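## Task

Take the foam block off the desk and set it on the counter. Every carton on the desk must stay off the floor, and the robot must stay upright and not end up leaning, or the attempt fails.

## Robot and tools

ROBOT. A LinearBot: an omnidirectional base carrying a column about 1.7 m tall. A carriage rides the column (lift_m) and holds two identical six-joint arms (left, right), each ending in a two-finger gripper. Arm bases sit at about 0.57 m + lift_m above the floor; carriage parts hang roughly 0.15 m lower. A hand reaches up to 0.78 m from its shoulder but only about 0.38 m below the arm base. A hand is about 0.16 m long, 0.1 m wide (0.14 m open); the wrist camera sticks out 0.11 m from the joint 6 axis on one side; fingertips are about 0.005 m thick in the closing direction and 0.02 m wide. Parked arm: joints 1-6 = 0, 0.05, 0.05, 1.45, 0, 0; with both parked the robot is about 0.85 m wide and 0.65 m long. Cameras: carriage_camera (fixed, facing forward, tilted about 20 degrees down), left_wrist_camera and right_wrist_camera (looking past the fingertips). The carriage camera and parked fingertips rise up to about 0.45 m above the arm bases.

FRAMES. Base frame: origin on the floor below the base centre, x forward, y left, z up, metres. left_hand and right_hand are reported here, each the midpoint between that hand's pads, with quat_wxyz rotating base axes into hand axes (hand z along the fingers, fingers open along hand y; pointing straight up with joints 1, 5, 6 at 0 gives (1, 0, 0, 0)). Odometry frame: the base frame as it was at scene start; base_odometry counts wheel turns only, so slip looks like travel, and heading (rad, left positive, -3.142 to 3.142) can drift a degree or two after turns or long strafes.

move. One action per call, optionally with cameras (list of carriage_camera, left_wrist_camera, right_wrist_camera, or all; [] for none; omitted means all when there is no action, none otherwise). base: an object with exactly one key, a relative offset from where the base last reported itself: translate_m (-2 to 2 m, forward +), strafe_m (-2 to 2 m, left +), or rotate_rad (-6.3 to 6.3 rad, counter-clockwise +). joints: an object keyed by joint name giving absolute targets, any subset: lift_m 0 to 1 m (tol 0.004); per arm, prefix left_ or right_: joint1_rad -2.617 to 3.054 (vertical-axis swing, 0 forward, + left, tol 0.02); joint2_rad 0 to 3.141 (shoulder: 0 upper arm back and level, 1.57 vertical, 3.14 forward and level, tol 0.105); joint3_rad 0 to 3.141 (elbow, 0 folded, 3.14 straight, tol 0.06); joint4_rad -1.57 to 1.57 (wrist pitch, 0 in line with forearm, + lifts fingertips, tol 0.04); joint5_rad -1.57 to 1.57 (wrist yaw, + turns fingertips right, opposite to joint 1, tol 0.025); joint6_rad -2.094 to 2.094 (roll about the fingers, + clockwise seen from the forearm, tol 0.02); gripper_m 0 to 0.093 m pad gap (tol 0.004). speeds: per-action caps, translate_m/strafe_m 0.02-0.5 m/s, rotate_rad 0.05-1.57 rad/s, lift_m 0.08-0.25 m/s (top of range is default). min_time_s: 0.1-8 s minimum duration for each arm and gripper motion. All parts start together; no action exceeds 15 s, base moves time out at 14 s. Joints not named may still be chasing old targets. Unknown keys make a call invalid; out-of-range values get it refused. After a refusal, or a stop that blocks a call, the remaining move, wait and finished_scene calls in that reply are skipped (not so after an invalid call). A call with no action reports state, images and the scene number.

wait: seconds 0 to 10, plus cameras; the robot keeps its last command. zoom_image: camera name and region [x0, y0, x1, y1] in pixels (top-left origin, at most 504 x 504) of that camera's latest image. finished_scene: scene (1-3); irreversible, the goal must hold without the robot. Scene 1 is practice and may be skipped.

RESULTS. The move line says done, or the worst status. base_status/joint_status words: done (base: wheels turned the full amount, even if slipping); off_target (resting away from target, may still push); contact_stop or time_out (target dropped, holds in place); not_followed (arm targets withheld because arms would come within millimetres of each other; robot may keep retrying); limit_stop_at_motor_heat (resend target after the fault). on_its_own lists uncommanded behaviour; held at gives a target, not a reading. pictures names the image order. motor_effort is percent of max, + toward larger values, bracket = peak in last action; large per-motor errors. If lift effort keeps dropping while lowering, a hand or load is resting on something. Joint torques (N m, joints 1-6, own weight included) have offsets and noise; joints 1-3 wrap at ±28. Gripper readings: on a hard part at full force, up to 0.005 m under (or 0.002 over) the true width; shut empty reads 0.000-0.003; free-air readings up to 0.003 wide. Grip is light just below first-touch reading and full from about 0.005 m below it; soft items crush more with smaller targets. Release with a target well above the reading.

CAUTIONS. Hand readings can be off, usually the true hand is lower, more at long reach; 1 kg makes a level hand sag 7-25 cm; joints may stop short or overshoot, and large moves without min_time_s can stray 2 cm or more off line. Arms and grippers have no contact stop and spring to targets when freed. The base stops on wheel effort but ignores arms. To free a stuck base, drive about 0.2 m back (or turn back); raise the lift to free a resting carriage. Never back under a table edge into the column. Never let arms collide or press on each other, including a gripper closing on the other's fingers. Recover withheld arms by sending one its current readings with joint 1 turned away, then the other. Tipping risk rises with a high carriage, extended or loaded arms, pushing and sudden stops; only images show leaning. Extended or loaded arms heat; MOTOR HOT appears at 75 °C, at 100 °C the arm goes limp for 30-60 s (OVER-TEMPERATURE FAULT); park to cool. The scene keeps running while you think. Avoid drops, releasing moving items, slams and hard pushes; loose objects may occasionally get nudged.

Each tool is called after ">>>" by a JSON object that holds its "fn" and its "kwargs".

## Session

>>> {"fn": "move", "kwargs": {}}

Scene clock: 0.00 s.
Joint torques (N m): no reading
base_odometry: x=+0.000 y=+0.000 heading=+0.000
base_status: not commanded
joint_positions: lift_m=+0.300 left_joint1_rad=-0.005 left_joint2_rad=+0.047 left_joint3_rad=+0.038 left_joint4_rad=+1.447 left_joint5_rad=-0.039 left_joint6_rad=-0.008 left_gripper_m=+0.09396 right_joint1_rad=+0.004 right_joint2_rad=+0.041 right_joint3_rad=+0.059 right_joint4_rad=+1.485 right_joint5_rad=-0.003 right_joint6_rad=+0.011 right_gripper_m=+0.09396
joint_status: not commanded
motor_effort: lift_m=+30 drive_wheels=-2
left_hand: x=+0.2672 y=+0.3155 z=+1.2819 quat_wxyz=(+0.998, -0.020, +0.066, -0.006) (m; base frame)
right_hand: x=+0.2494 y=-0.3084 z=+1.2885 quat_wxyz=(+0.999, -0.001, +0.034, +0.008) (m; base frame)
pictures: carriage_camera, left_wrist_camera, right_wrist_camera
Images, in order (width x height): carriage_camera 504x504, left_wrist_camera 504x504, right_wrist_camera 504x504.

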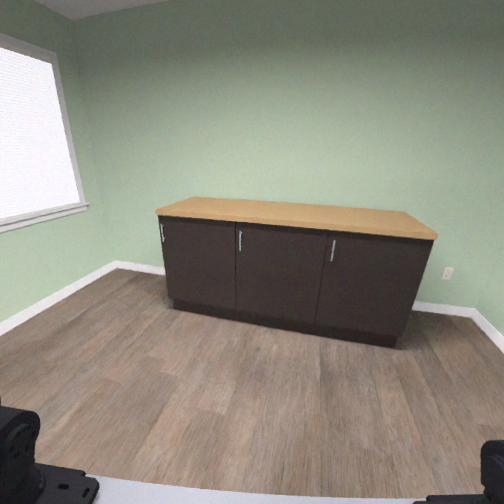

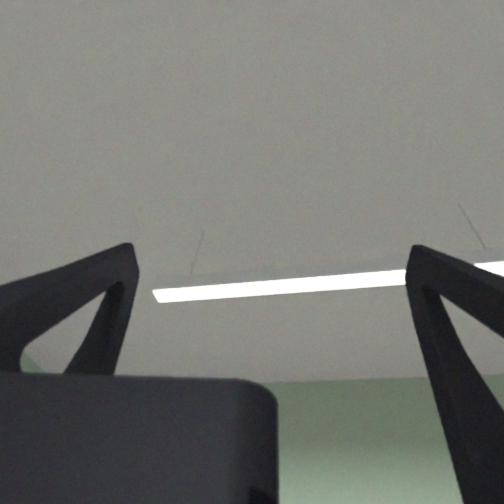

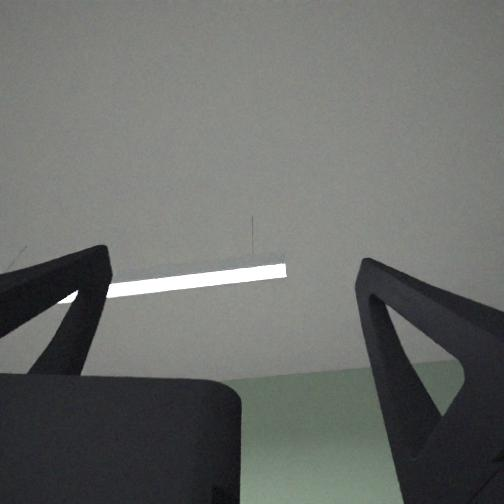

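>>> {"fn": "move", "kwargs": {"base": {"rotate_rad": 2.9}, "joints": {"lift_m": 0.9}, "cameras": ["carriage_camera"]}}

>>> {"fn": "zoom_image", "kwargs": {"camera": "carriage_camera", "region": [100, 240, 400, 400]}}

Scene clock: 11.33 s.
Joint torques (N m): left_arm=[0.73 4.19 6.02 -0.2 -0.09 -0.05] | right_arm=[-0.02 4.46 6.95 -0.3 0.01 -0.11]
move: done
base_odometry: x=+0.000 y=+0.000 heading=+2.899
base_status: done
joint_positions: lift_m=+0.900 left_joint1_rad=-0.005 left_joint2_rad=+0.047 left_joint3_rad=+0.038 left_joint4_rad=+1.445 left_joint5_rad=-0.039 left_joint6_rad=-0.008 left_gripper_m=+0.09398 right_joint1_rad=+0.004 right_joint2_rad=+0.041 right_joint3_rad=+0.059 right_joint4_rad=+1.485 right_joint5_rad=-0.003 right_joint6_rad=+0.011 right_gripper_m=+0.09398
joint_status: all done
motor_effort: lift_m=+31(37) drive_wheels=+7(19)
left_hand: x=+0.2677 y=+0.3156 z=+1.8817 quat_wxyz=(+0.998, -0.020, +0.067, -0.006) (m; base frame)
right_hand: x=+0.2495 y=-0.3084 z=+1.8884 quat_wxyz=(+0.999, -0.001, +0.034, +0.008) (m; base frame)
pictures: carriage_camera
Images, in order (width x height): carriage_camera 504x504.

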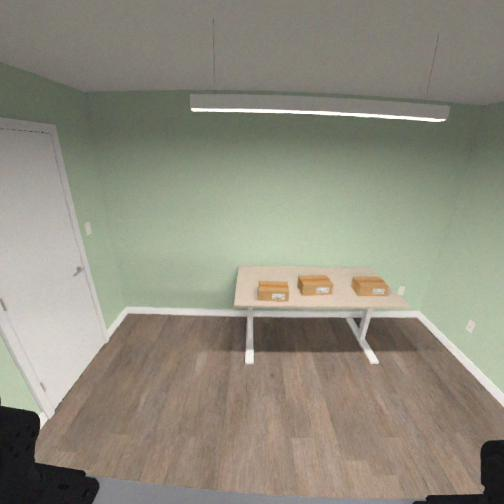

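Scaled by 1.680 from the camera's 504x504 image, which has a finer 720x720 frame.

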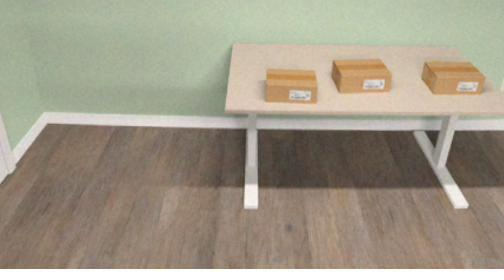

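>>> {"fn": "move", "kwargs": {"base": {"translate_m": 1.1}, "joints": {"lift_m": 1.0}, "speeds": {"translate_m": 0.4}, "cameras": ["carriage_camera"]}}

>>> {"fn": "zoom_image", "kwargs": {"camera": "carriage_camera", "region": [180, 320, 504, 480]}}

Scene clock: 25.50 s.
Joint torques (N m): left_arm=[0.54 4.16 5.98 -0.16 -0.09 -0.05] | right_arm=[-0.02 4.46 6.98 -0.31 0 -0.11]
move: done
base_odometry: x=-1.068 y=+0.262 heading=+2.901
base_status: done
joint_positions: lift_m=+0.997 left_joint1_rad=-0.005 left_joint2_rad=+0.047 left_joint3_rad=+0.038 left_joint4_rad=+1.445 left_joint5_rad=-0.039 left_joint6_rad=-0.008 left_gripper_m=+0.09398 right_joint1_rad=+0.004 right_joint2_rad=+0.041 right_joint3_rad=+0.059 right_joint4_rad=+1.485 right_joint5_rad=-0.003 right_joint6_rad=+0.011 right_gripper_m=+0.09398
joint_status: all done
joint sent to its limit — lift_m, upper limit.
motor_effort: lift_m=+31(38) drive_wheels=-12(22)
left_hand: x=+0.2676 y=+0.3156 z=+1.9788 quat_wxyz=(+0.998, -0.020, +0.067, -0.006) (m; base frame)
right_hand: x=+0.2494 y=-0.3084 z=+1.9855 quat_wxyz=(+0.999, -0.001, +0.034, +0.008) (m; base frame)
pictures: carriage_camera
Images, in order (width x height): carriage_camera 504x504.

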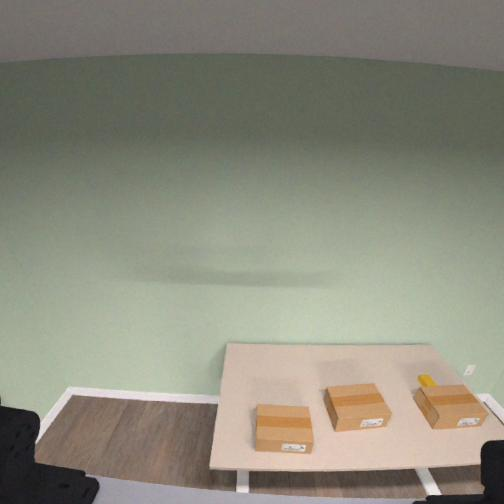

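Scaled by 1.556 from the camera's 504x504 image, which has a finer 720x720 frame.

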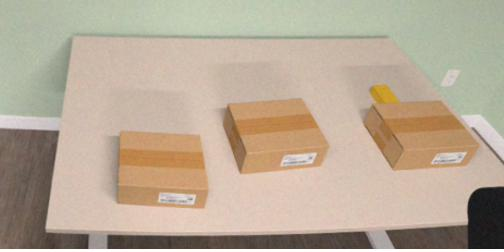

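>>> {"fn": "zoom_image", "kwargs": {"camera": "carriage_camera", "region": [390, 350, 504, 440]}}

Scaled by 4.421 from the camera's 504x504 image, which has a finer 720x720 frame.

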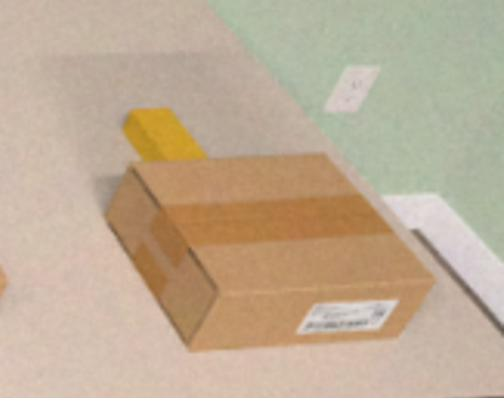

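>>> {"fn": "move", "kwargs": {"base": {"strafe_m": -0.63}, "joints": {"lift_m": 0.65}, "speeds": {"strafe_m": 0.35}}}

>>> {"fn": "move", "kwargs": {"base": {"translate_m": 0.43}, "joints": {"right_joint1_rad": 0.0, "right_joint2_rad": 2.84, "right_joint3_rad": 1.7, "right_joint4_rad": -0.42, "right_joint6_rad": 0.0, "right_gripper_m": 0.093}, "speeds": {"translate_m": 0.25}, "min_time_s": 2, "cameras": ["carriage_camera", "right_wrist_camera"]}}

Scene clock: 68.50 s.
Joint torques (N m): left_arm=[0.54 4.21 6 -0.2 -0.09 -0.05] | right_arm=[0.03 4.51 6.95 -0.29 0 -0.11]
move: done
base_odometry: x=-0.919 y=+0.874 heading=+2.901
base_status: done
joint_positions: lift_m=+0.650 left_joint1_rad=-0.005 left_joint2_rad=+0.047 left_joint3_rad=+0.038 left_joint4_rad=+1.445 left_joint5_rad=-0.039 left_joint6_rad=-0.008 left_gripper_m=+0.09398 right_joint1_rad=+0.004 right_joint2_rad=+0.041 right_joint3_rad=+0.059 right_joint4_rad=+1.485 right_joint5_rad=-0.003 right_joint6_rad=+0.011 right_gripper_m=+0.09398
joint_status: all done
motor_effort: lift_m=+27(29) drive_wheels=-3(13)
left_hand: x=+0.2676 y=+0.3156 z=+1.6320 quat_wxyz=(+0.998, -0.020, +0.067, -0.006) (m; base frame)
right_hand: x=+0.2494 y=-0.3084 z=+1.6387 quat_wxyz=(+0.999, -0.001, +0.034, +0.008) (m; base frame)

Scene clock: 71.63 s.
Joint torques (N m): left_arm=[0.58 4.38 6.01 -0.2 -0.07 -0.04] | right_arm=[-0.4 -13.03 6.2 0.21 0 -0.22]
move: done
base_odometry: x=-1.336 y=+0.977 heading=+2.900
base_status: done
joint_positions: lift_m=+0.650 left_joint1_rad=-0.005 left_joint2_rad=+0.047 left_joint3_rad=+0.038 left_joint4_rad=+1.446 left_joint5_rad=-0.039 left_joint6_rad=-0.008 left_gripper_m=+0.09398 right_joint1_rad=+0.004 right_joint2_rad=+2.839 right_joint3_rad=+1.686 right_joint4_rad=-0.401 right_joint5_rad=-0.003 right_joint6_rad=+0.011 right_gripper_m=+0.09309
joint_status: all done
motor_effort: lift_m=+27(28) drive_wheels=-8(14)
left_hand: x=+0.2673 y=+0.3156 z=+1.6321 quat_wxyz=(+0.998, -0.020, +0.067, -0.006) (m; base frame)
right_hand: x=+0.6628 y=-0.3068 z=+0.9513 quat_wxyz=(+0.008, +0.003, +1.000, +0.001) (m; base frame)
pictures: carriage_camera, right_wrist_camera
Images, in order (width x height): carriage_camera 504x504, right_wrist_camera 504x504.

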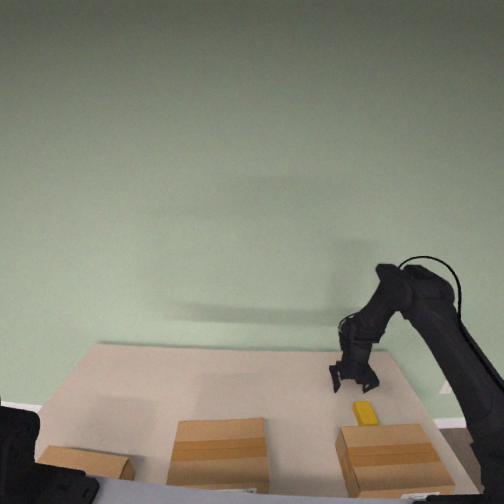

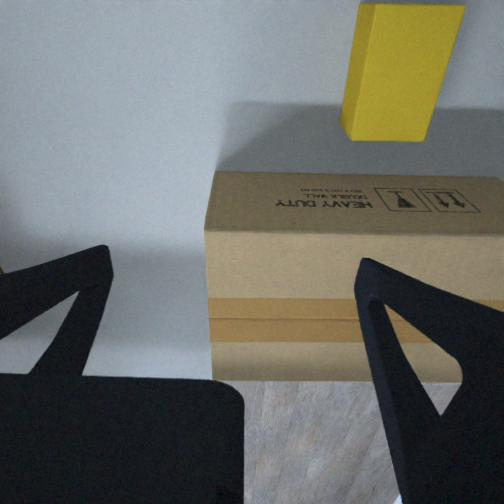

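>>> {"fn": "move", "kwargs": {"base": {"strafe_m": -0.105}}}

>>> {"fn": "move", "kwargs": {"base": {"translate_m": 0.05}, "joints": {"lift_m": 0.55}, "cameras": ["right_wrist_camera"]}}

Scene clock: 101.73 s.
Joint torques (N m): left_arm=[0.4 4.21 5.96 -0.2 -0.09 -0.05] | right_arm=[-0.02 -13.08 6.22 0.22 0.01 -0.23]
move: done
base_odometry: x=-1.311 y=+1.079 heading=+2.901
base_status: done
joint_positions: lift_m=+0.650 left_joint1_rad=-0.005 left_joint2_rad=+0.047 left_joint3_rad=+0.038 left_joint4_rad=+1.446 left_joint5_rad=-0.040 left_joint6_rad=-0.008 left_gripper_m=+0.09398 right_joint1_rad=-0.001 right_joint2_rad=+2.839 right_joint3_rad=+1.686 right_joint4_rad=-0.405 right_joint5_rad=-0.003 right_joint6_rad=+0.011 right_gripper_m=+0.09309
joint_status: not commanded
motor_effort: lift_m=+27(28) drive_wheels=-5(13)
left_hand: x=+0.2674 y=+0.3157 z=+1.6321 quat_wxyz=(+0.998, -0.020, +0.067, -0.005) (m; base frame)
right_hand: x=+0.6621 y=-0.3087 z=+0.9513 quat_wxyz=(+0.006, +0.006, +1.000, +0.001) (m; base frame)

Scene clock: 102.93 s.
Joint torques (N m): left_arm=[0.47 4.3 6.02 -0.21 -0.1 -0.05] | right_arm=[0.02 -13.7 5.76 0.27 0.01 -0.24]
move: done
base_odometry: x=-1.360 y=+1.091 heading=+2.900
base_status: done
joint_positions: lift_m=+0.550 left_joint1_rad=-0.005 left_joint2_rad=+0.047 left_joint3_rad=+0.038 left_joint4_rad=+1.446 left_joint5_rad=-0.040 left_joint6_rad=-0.008 left_gripper_m=+0.09398 right_joint1_rad=-0.001 right_joint2_rad=+2.845 right_joint3_rad=+1.689 right_joint4_rad=-0.411 right_joint5_rad=-0.003 right_joint6_rad=+0.011 right_gripper_m=+0.09309
joint_status: all done
motor_effort: lift_m=+27(29) drive_wheels=-10(19)
left_hand: x=+0.2673 y=+0.3157 z=+1.5320 quat_wxyz=(+0.998, -0.020, +0.067, -0.005) (m; base frame)
right_hand: x=+0.6599 y=-0.3087 z=+0.8493 quat_wxyz=(+0.002, +0.006, +1.000, +0.001) (m; base frame)
pictures: right_wrist_camera
Images, in order (width x height): right_wrist_camera 504x504.

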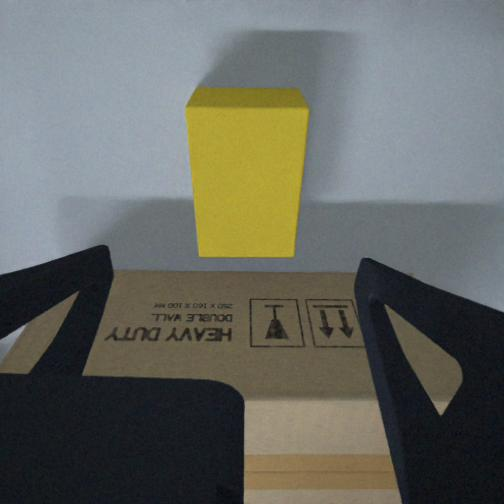

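>>> {"fn": "move", "kwargs": {"joints": {"lift_m": 0.452}, "speeds": {"lift_m": 0.12}, "cameras": ["right_wrist_camera"]}}

>>> {"fn": "move", "kwargs": {"joints": {"right_gripper_m": 0.046}, "min_time_s": 1, "cameras": ["right_wrist_camera"]}}

Scene clock: 120.07 s.
Joint torques (N m): left_arm=[0.61 4.27 6 -0.18 -0.09 -0.05] | right_arm=[0.05 -13.76 5.57 0.27 0.03 -0.23]
move: done
base_odometry: x=-1.360 y=+1.091 heading=+2.900
base_status: not commanded
joint_positions: lift_m=+0.452 left_joint1_rad=-0.005 left_joint2_rad=+0.047 left_joint3_rad=+0.038 left_joint4_rad=+1.446 left_joint5_rad=-0.040 left_joint6_rad=-0.008 left_gripper_m=+0.09398 right_joint1_rad=-0.001 right_joint2_rad=+2.847 right_joint3_rad=+1.691 right_joint4_rad=-0.412 right_joint5_rad=-0.003 right_joint6_rad=+0.011 right_gripper_m=+0.09309
joint_status: all done
motor_effort: lift_m=+28(29) drive_wheels=+4(10)
left_hand: x=+0.2673 y=+0.3157 z=+1.4340 quat_wxyz=(+0.998, -0.020, +0.067, -0.005) (m; base frame)
right_hand: x=+0.6596 y=-0.3087 z=+0.7509 quat_wxyz=(+0.001, +0.006, +1.000, +0.001) (m; base frame)
pictures: right_wrist_camera
Images, in order (width x height): right_wrist_camera 504x504.

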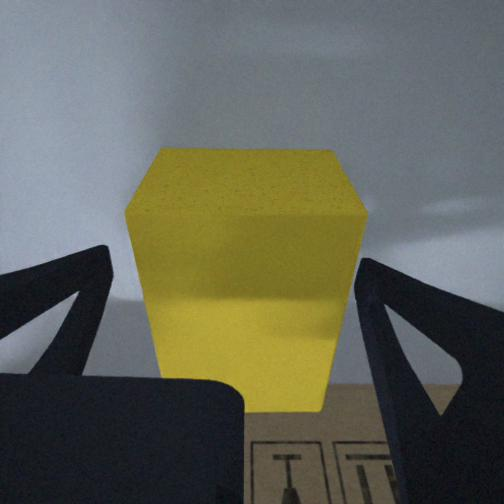

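Scene clock: 121.33 s.
Joint torques (N m): left_arm=[0.58 4.21 6.02 -0.21 -0.08 -0.04] | right_arm=[0.03 -13.79 5.55 0.28 0.02 -0.23]
move: off_target
base_odometry: x=-1.360 y=+1.091 heading=+2.900
base_status: not commanded
joint_positions: lift_m=+0.452 left_joint1_rad=-0.005 left_joint2_rad=+0.047 left_joint3_rad=+0.038 left_joint4_rad=+1.446 left_joint5_rad=-0.040 left_joint6_rad=-0.008 left_gripper_m=+0.09398 right_joint1_rad=-0.001 right_joint2_rad=+2.847 right_joint3_rad=+1.691 right_joint4_rad=-0.412 right_joint5_rad=-0.003 right_joint6_rad=+0.011 right_gripper_m=+0.05674
joint_status: right_gripper_m off_target (ended at +0.05677, target +0.04600)
motor_effort: lift_m=+28(28) drive_wheels=+6(10)
left_hand: x=+0.2673 y=+0.3157 z=+1.4340 quat_wxyz=(+0.998, -0.020, +0.067, -0.005) (m; base frame)
right_hand: x=+0.6596 y=-0.3087 z=+0.7509 quat_wxyz=(+0.001, +0.006, +1.000, +0.001) (m; base frame)
pictures: right_wrist_camera
Images, in order (width x height): right_wrist_camera 504x504.

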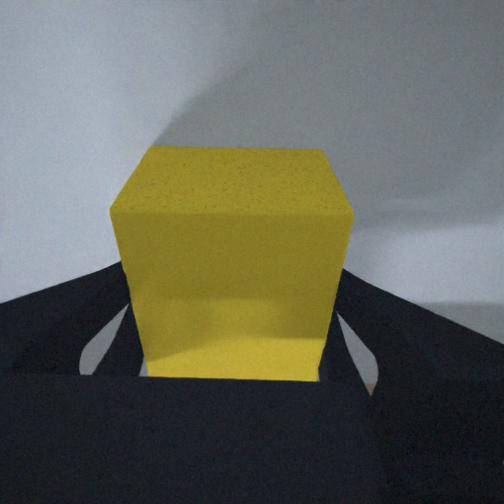

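>>> {"fn": "move", "kwargs": {"joints": {"lift_m": 0.62}, "speeds": {"lift_m": 0.2}, "cameras": ["carriage_camera"]}}

>>> {"fn": "move", "kwargs": {"base": {"translate_m": -0.4}, "joints": {"lift_m": 0.75, "right_joint2_rad": 1.2, "right_joint3_rad": 0.6, "right_joint4_rad": -0.7}, "speeds": {"translate_m": 0.25}, "min_time_s": 2.2, "cameras": ["right_wrist_camera"]}}

>>> {"fn": "move", "kwargs": {"base": {"rotate_rad": 3.142}, "joints": {"right_joint2_rad": 0.4, "right_joint3_rad": 0.4, "right_joint4_rad": -0.6}, "speeds": {"rotate_rad": 1.0}, "min_time_s": 2, "cameras": ["right_wrist_camera", "carriage_camera"]}}

Scene clock: 140.67 s.
Joint torques (N m): left_arm=[0.46 4.21 6.04 -0.21 -0.08 -0.04] | right_arm=[-0.02 -14.01 5.48 0.28 0.01 -0.21]
move: done
base_odometry: x=-1.360 y=+1.091 heading=+2.900
base_status: not commanded
joint_positions: lift_m=+0.620 left_joint1_rad=-0.005 left_joint2_rad=+0.047 left_joint3_rad=+0.038 left_joint4_rad=+1.446 left_joint5_rad=-0.040 left_joint6_rad=-0.008 left_gripper_m=+0.09398 right_joint1_rad=-0.001 right_joint2_rad=+2.849 right_joint3_rad=+1.692 right_joint4_rad=-0.413 right_joint5_rad=-0.003 right_joint6_rad=+0.011 right_gripper_m=+0.05674
joint_status: all done
motor_effort: lift_m=+31(38) drive_wheels=+4(9)
left_hand: x=+0.2673 y=+0.3157 z=+1.6017 quat_wxyz=(+0.998, -0.020, +0.067, -0.005) (m; base frame)
right_hand: x=+0.6592 y=-0.3087 z=+0.9180 quat_wxyz=(+0.000, +0.006, +1.000, +0.001) (m; base frame)
pictures: carriage_camera
Images, in order (width x height): carriage_camera 504x504.

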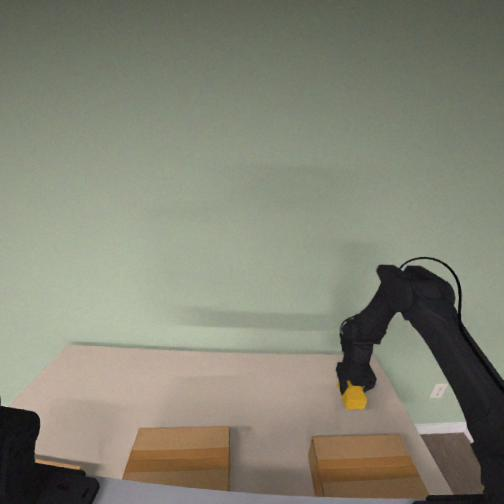

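Scene clock: 143.67 s.
Joint torques (N m): left_arm=[0.57 4.23 6.06 -0.18 -0.08 -0.03] | right_arm=[0.02 -4.38 7.02 0.91 0 -0.23]
move: done
base_odometry: x=-0.971 y=+0.996 heading=+2.900
base_status: done
joint_positions: lift_m=+0.750 left_joint1_rad=-0.005 left_joint2_rad=+0.047 left_joint3_rad=+0.038 left_joint4_rad=+1.445 left_joint5_rad=-0.040 left_joint6_rad=-0.008 left_gripper_m=+0.09398 right_joint1_rad=-0.001 right_joint2_rad=+1.213 right_joint3_rad=+0.603 right_joint4_rad=-0.690 right_joint5_rad=-0.003 right_joint6_rad=+0.011 right_gripper_m=+0.05674
joint_status: all done
motor_effort: lift_m=+31(38) drive_wheels=-2(15)
left_hand: x=+0.2675 y=+0.3157 z=+1.7317 quat_wxyz=(+0.998, -0.020, +0.067, -0.005) (m; base frame)
right_hand: x=+0.4613 y=-0.3086 z=+1.3371 quat_wxyz=(+0.135, +0.005, +0.991, +0.002) (m; base frame)
pictures: right_wrist_camera
Images, in order (width x height): right_wrist_camera 504x504.

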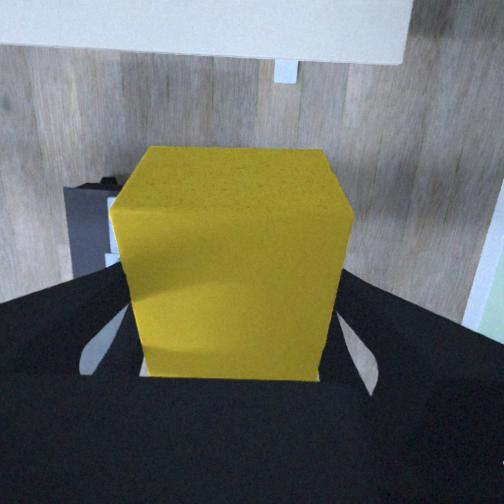

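Scene clock: 148.37 s.
Joint torques (N m): left_arm=[0.55 4.18 5.98 -0.19 -0.08 -0.04] | right_arm=[0.05 0.83 8.13 2.44 0 -0.22]
move: done
base_odometry: x=-0.971 y=+0.996 heading=-0.242
base_status: done
joint_positions: lift_m=+0.750 left_joint1_rad=-0.005 left_joint2_rad=+0.047 left_joint3_rad=+0.038 left_joint4_rad=+1.445 left_joint5_rad=-0.040 left_joint6_rad=-0.008 left_gripper_m=+0.09400 right_joint1_rad=-0.001 right_joint2_rad=+0.406 right_joint3_rad=+0.405 right_joint4_rad=-0.624 right_joint5_rad=-0.002 right_joint6_rad=+0.011 right_gripper_m=+0.05665
joint_status: all done
motor_effort: lift_m=+31(31) drive_wheels=+7(16)
left_hand: x=+0.2675 y=+0.3157 z=+1.7317 quat_wxyz=(+0.998, -0.020, +0.067, -0.005) (m; base frame)
right_hand: x=+0.4547 y=-0.3089 z=+1.4381 quat_wxyz=(+0.455, +0.005, +0.890, +0.003) (m; base frame)
pictures: carriage_camera, right_wrist_camera
Images, in order (width x height): carriage_camera 504x504, right_wrist_camera 504x504.

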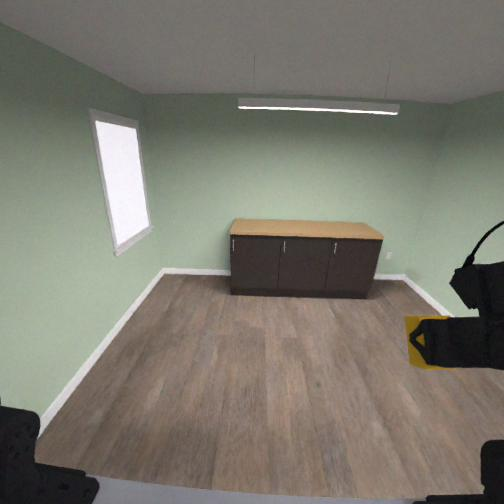

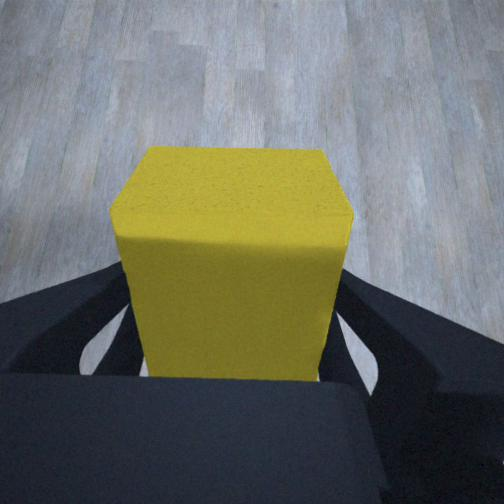

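>>> {"fn": "move", "kwargs": {"base": {"translate_m": 1.97}, "speeds": {"translate_m": 0.45}, "cameras": ["carriage_camera"]}}

Scene clock: 178.00 s.
Joint torques (N m): left_arm=[0.55 4.3 5.97 -0.18 -0.09 -0.05] | right_arm=[0.06 1.1 8.1 2.43 0 -0.22]
move: done
base_odometry: x=+0.942 y=+0.527 heading=-0.241
base_status: done
joint_positions: lift_m=+0.750 left_joint1_rad=-0.005 left_joint2_rad=+0.047 left_joint3_rad=+0.038 left_joint4_rad=+1.445 left_joint5_rad=-0.040 left_joint6_rad=-0.008 left_gripper_m=+0.09400 right_joint1_rad=-0.001 right_joint2_rad=+0.403 right_joint3_rad=+0.405 right_joint4_rad=-0.624 right_joint5_rad=-0.002 right_joint6_rad=+0.011 right_gripper_m=+0.05665
joint_status: not commanded
motor_effort: lift_m=+31(31) drive_wheels=-10(23)
left_hand: x=+0.2675 y=+0.3157 z=+1.7317 quat_wxyz=(+0.998, -0.020, +0.067, -0.005) (m; base frame)
right_hand: x=+0.4547 y=-0.3089 z=+1.4387 quat_wxyz=(+0.457, +0.005, +0.890, +0.003) (m; base frame)
pictures: carriage_camera
Images, in order (width x height): carriage_camera 504x504.

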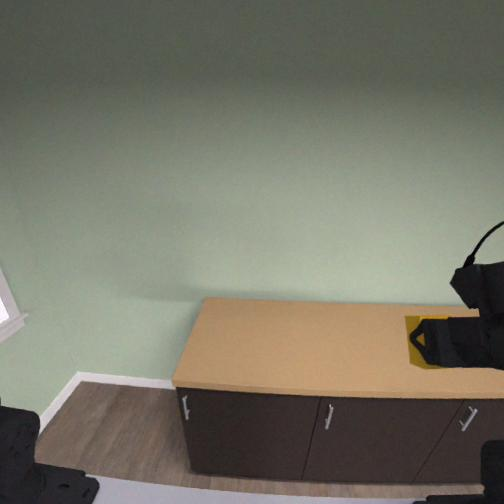

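>>> {"fn": "move", "kwargs": {"base": {"translate_m": 0.27}, "joints": {"right_joint1_rad": 0.0, "right_joint2_rad": 2.84, "right_joint3_rad": 1.7, "right_joint4_rad": -0.42, "right_joint6_rad": 0.0}, "speeds": {"translate_m": 0.2}, "min_time_s": 2.2, "cameras": ["right_wrist_camera"]}}

>>> {"fn": "move", "kwargs": {"joints": {"lift_m": 0.66}, "speeds": {"lift_m": 0.12}, "cameras": ["right_wrist_camera"]}}

Scene clock: 186.97 s.
Joint torques (N m): left_arm=[0.57 4.14 5.96 -0.2 -0.09 -0.05] | right_arm=[0.05 -12.83 6.32 0.52 0 -0.23]
move: done
base_odometry: x=+1.204 y=+0.463 heading=-0.240
base_status: done
joint_positions: lift_m=+0.750 left_joint1_rad=-0.005 left_joint2_rad=+0.047 left_joint3_rad=+0.038 left_joint4_rad=+1.446 left_joint5_rad=-0.040 left_joint6_rad=-0.008 left_gripper_m=+0.09400 right_joint1_rad=-0.001 right_joint2_rad=+2.837 right_joint3_rad=+1.683 right_joint4_rad=-0.440 right_joint5_rad=-0.002 right_joint6_rad=+0.011 right_gripper_m=+0.05665
joint_status: all done
motor_effort: lift_m=+31(31) drive_wheels=+6(17)
left_hand: x=+0.2672 y=+0.3157 z=+1.7318 quat_wxyz=(+0.998, -0.020, +0.066, -0.005) (m; base frame)
right_hand: x=+0.6530 y=-0.3091 z=+1.0514 quat_wxyz=(-0.012, +0.006, +1.000, +0.001) (m; base frame)
pictures: right_wrist_camera
Images, in order (width x height): right_wrist_camera 504x504.

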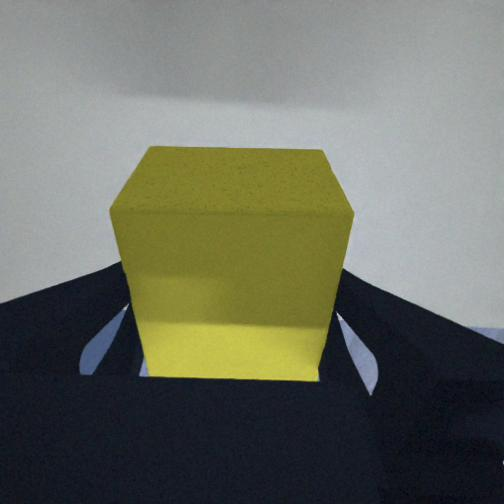

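Scene clock: 188.13 s.
Joint torques (N m): left_arm=[0.54 4.25 6.06 -0.2 -0.09 -0.05] | right_arm=[0.06 -13.45 5.79 0.47 0.01 -0.22]
move: done
base_odometry: x=+1.204 y=+0.463 heading=-0.240
base_status: not commanded
joint_positions: lift_m=+0.660 left_joint1_rad=-0.005 left_joint2_rad=+0.047 left_joint3_rad=+0.038 left_joint4_rad=+1.446 left_joint5_rad=-0.040 left_joint6_rad=-0.008 left_gripper_m=+0.09400 right_joint1_rad=-0.001 right_joint2_rad=+2.843 right_joint3_rad=+1.688 right_joint4_rad=-0.434 right_joint5_rad=-0.002 right_joint6_rad=+0.011 right_gripper_m=+0.05665
joint_status: all done
motor_effort: lift_m=+28(29) drive_wheels=+9(11)
left_hand: x=+0.2672 y=+0.3157 z=+1.6421 quat_wxyz=(+0.998, -0.020, +0.066, -0.005) (m; base frame)
right_hand: x=+0.6544 y=-0.3091 z=+0.9600 quat_wxyz=(-0.009, +0.006, +1.000, +0.001) (m; base frame)
pictures: right_wrist_camera
Images, in order (width x height): right_wrist_camera 504x504.

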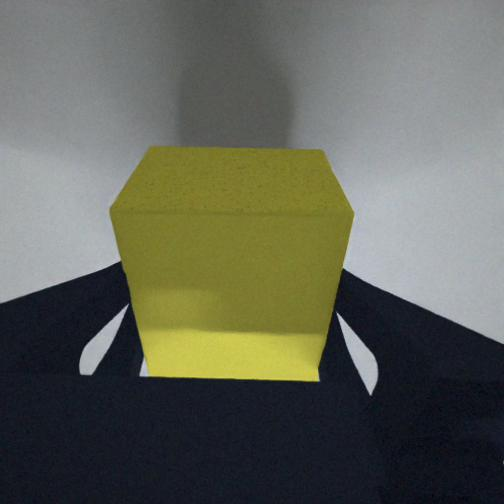

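>>> {"fn": "move", "kwargs": {"joints": {"lift_m": 0.642}, "speeds": {"lift_m": 0.08}, "cameras": ["right_wrist_camera"]}}

Scene clock: 190.80 s.
Joint torques (N m): left_arm=[0.55 4.16 6.04 -0.2 -0.08 -0.04] | right_arm=[0.06 -13.61 5.64 0.42 0 -0.23]
move: done
base_odometry: x=+1.204 y=+0.463 heading=-0.240
base_status: not commanded
joint_positions: lift_m=+0.642 left_joint1_rad=-0.005 left_joint2_rad=+0.047 left_joint3_rad=+0.038 left_joint4_rad=+1.446 left_joint5_rad=-0.040 left_joint6_rad=-0.008 left_gripper_m=+0.09400 right_joint1_rad=-0.001 right_joint2_rad=+2.845 right_joint3_rad=+1.689 right_joint4_rad=-0.428 right_joint5_rad=-0.002 right_joint6_rad=+0.011 right_gripper_m=+0.05665
joint_status: all done
motor_effort: lift_m=+27(28) drive_wheels=+6(10)
left_hand: x=+0.2672 y=+0.3157 z=+1.6241 quat_wxyz=(+0.998, -0.020, +0.066, -0.005) (m; base frame)
right_hand: x=+0.6560 y=-0.3091 z=+0.9417 quat_wxyz=(-0.006, +0.006, +1.000, +0.001) (m; base frame)
pictures: right_wrist_camera
Images, in order (width x height): right_wrist_camera 504x504.

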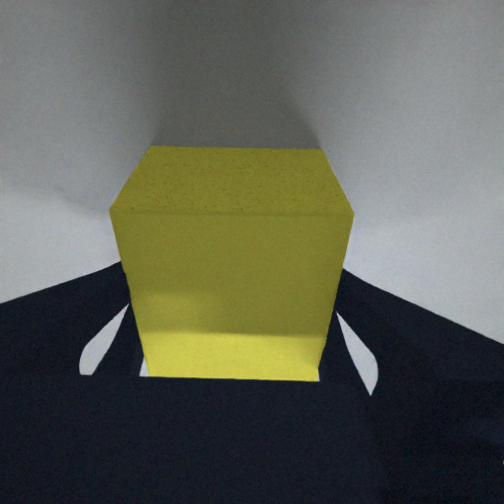

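>>> {"fn": "move", "kwargs": {"joints": {"lift_m": 0.633}, "speeds": {"lift_m": 0.08}}}

Scene clock: 193.30 s.
Joint torques (N m): left_arm=[0.54 4.25 6.11 -0.21 -0.08 -0.06] | right_arm=[0.03 -12.11 5.48 0.73 -0.01 -0.23]
move: done
base_odometry: x=+1.204 y=+0.463 heading=-0.240
base_status: not commanded
joint_positions: lift_m=+0.633 left_joint1_rad=-0.005 left_joint2_rad=+0.047 left_joint3_rad=+0.038 left_joint4_rad=+1.446 left_joint5_rad=-0.040 left_joint6_rad=-0.008 left_gripper_m=+0.09400 right_joint1_rad=-0.001 right_joint2_rad=+2.830 right_joint3_rad=+1.692 right_joint4_rad=-0.458 right_joint5_rad=-0.002 right_joint6_rad=+0.011 right_gripper_m=+0.05665
joint_status: all done
motor_effort: lift_m=+25(26) drive_wheels=+5(11)
left_hand: x=+0.2672 y=+0.3157 z=+1.6153 quat_wxyz=(+0.998, -0.020, +0.066, -0.005) (m; base frame)
right_hand: x=+0.6554 y=-0.3091 z=+0.9395 quat_wxyz=(-0.012, +0.006, +1.000, +0.001) (m; base frame)

>>> {"fn": "move", "kwargs": {"joints": {"lift_m": 0.638}, "speeds": {"lift_m": 0.08}}}

>>> {"fn": "move", "kwargs": {"joints": {"right_gripper_m": 0.093}, "min_time_s": 1.2, "cameras": ["right_wrist_camera"]}}

>>> {"fn": "move", "kwargs": {"joints": {"lift_m": 0.78}, "speeds": {"lift_m": 0.2}, "cameras": ["right_wrist_camera", "carriage_camera"]}}

Scene clock: 198.07 s.
Joint torques (N m): left_arm=[0.64 4.22 6.02 -0.21 -0.09 -0.04] | right_arm=[0.05 -12.46 5.49 0.56 0.01 -0.22]
move: done
base_odometry: x=+1.204 y=+0.463 heading=-0.240
base_status: not commanded
joint_positions: lift_m=+0.638 left_joint1_rad=-0.005 left_joint2_rad=+0.047 left_joint3_rad=+0.038 left_joint4_rad=+1.446 left_joint5_rad=-0.040 left_joint6_rad=-0.008 left_gripper_m=+0.09400 right_joint1_rad=-0.001 right_joint2_rad=+2.833 right_joint3_rad=+1.692 right_joint4_rad=-0.441 right_joint5_rad=-0.002 right_joint6_rad=+0.011 right_gripper_m=+0.05665
joint_status: all done
motor_effort: lift_m=+32(36) drive_wheels=+5(8)
left_hand: x=+0.2673 y=+0.3157 z=+1.6197 quat_wxyz=(+0.998, -0.020, +0.067, -0.005) (m; base frame)
right_hand: x=+0.6584 y=-0.3091 z=+0.9426 quat_wxyz=(-0.005, +0.006, +1.000, +0.001) (m; base frame)

Scene clock: 199.57 s.
Joint torques (N m): left_arm=[0.59 4.25 6.06 -0.21 -0.09 -0.04] | right_arm=[0.03 -12.44 5.49 0.56 -0.01 -0.23]
move: done
base_odometry: x=+1.204 y=+0.463 heading=-0.240
base_status: not commanded
joint_positions: lift_m=+0.638 left_joint1_rad=-0.005 left_joint2_rad=+0.047 left_joint3_rad=+0.038 left_joint4_rad=+1.446 left_joint5_rad=-0.040 left_joint6_rad=-0.008 left_gripper_m=+0.09400 right_joint1_rad=-0.001 right_joint2_rad=+2.833 right_joint3_rad=+1.692 right_joint4_rad=-0.440 right_joint5_rad=-0.002 right_joint6_rad=+0.011 right_gripper_m=+0.09294
joint_status: all done
motor_effort: lift_m=+32(32) drive_wheels=+5(8)
left_hand: x=+0.2673 y=+0.3157 z=+1.6197 quat_wxyz=(+0.998, -0.020, +0.067, -0.005) (m; base frame)
right_hand: x=+0.6586 y=-0.3091 z=+0.9426 quat_wxyz=(-0.005, +0.006, +1.000, +0.001) (m; base frame)
pictures: right_wrist_camera
Images, in order (width x height): right_wrist_camera 504x504.

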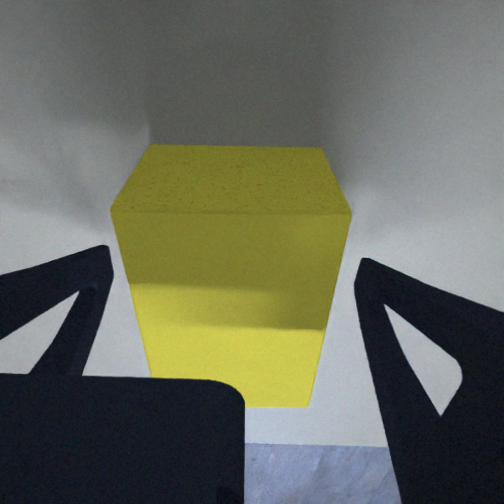

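Scene clock: 200.77 s.
Joint torques (N m): left_arm=[0.54 4.19 6.05 -0.22 -0.08 -0.04] | right_arm=[0.03 -13.76 5.35 0.45 0 -0.23]
move: done
base_odometry: x=+1.204 y=+0.463 heading=-0.240
base_status: not commanded
joint_positions: lift_m=+0.780 left_joint1_rad=-0.005 left_joint2_rad=+0.047 left_joint3_rad=+0.038 left_joint4_rad=+1.446 left_joint5_rad=-0.040 left_joint6_rad=-0.008 left_gripper_m=+0.09400 right_joint1_rad=-0.001 right_joint2_rad=+2.847 right_joint3_rad=+1.692 right_joint4_rad=-0.432 right_joint5_rad=-0.002 right_joint6_rad=+0.011 right_gripper_m=+0.09294
joint_status: all done
motor_effort: lift_m=+31(38) drive_wheels=+5(11)
left_hand: x=+0.2673 y=+0.3157 z=+1.7617 quat_wxyz=(+0.998, -0.020, +0.067, -0.005) (m; base frame)
right_hand: x=+0.6555 y=-0.3091 z=+1.0789 quat_wxyz=(-0.008, +0.006, +1.000, +0.001) (m; base frame)
pictures: carriage_camera, right_wrist_camera
Images, in order (width x height): carriage_camera 504x504, right_wrist_camera 504x504.

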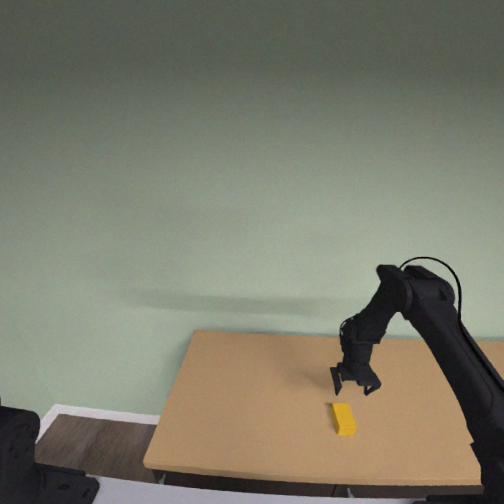

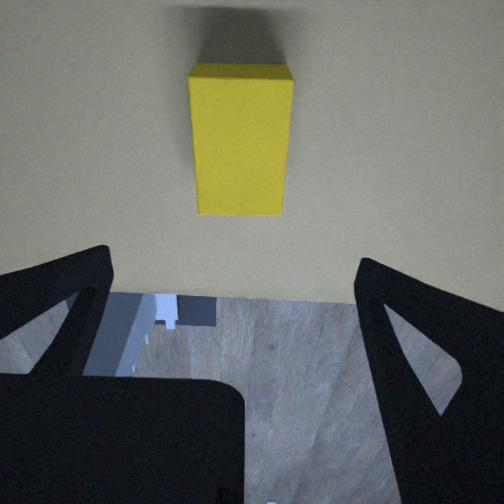

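>>> {"fn": "finished_scene", "kwargs": {"scene": 2}}

The scene is finished: the task was done.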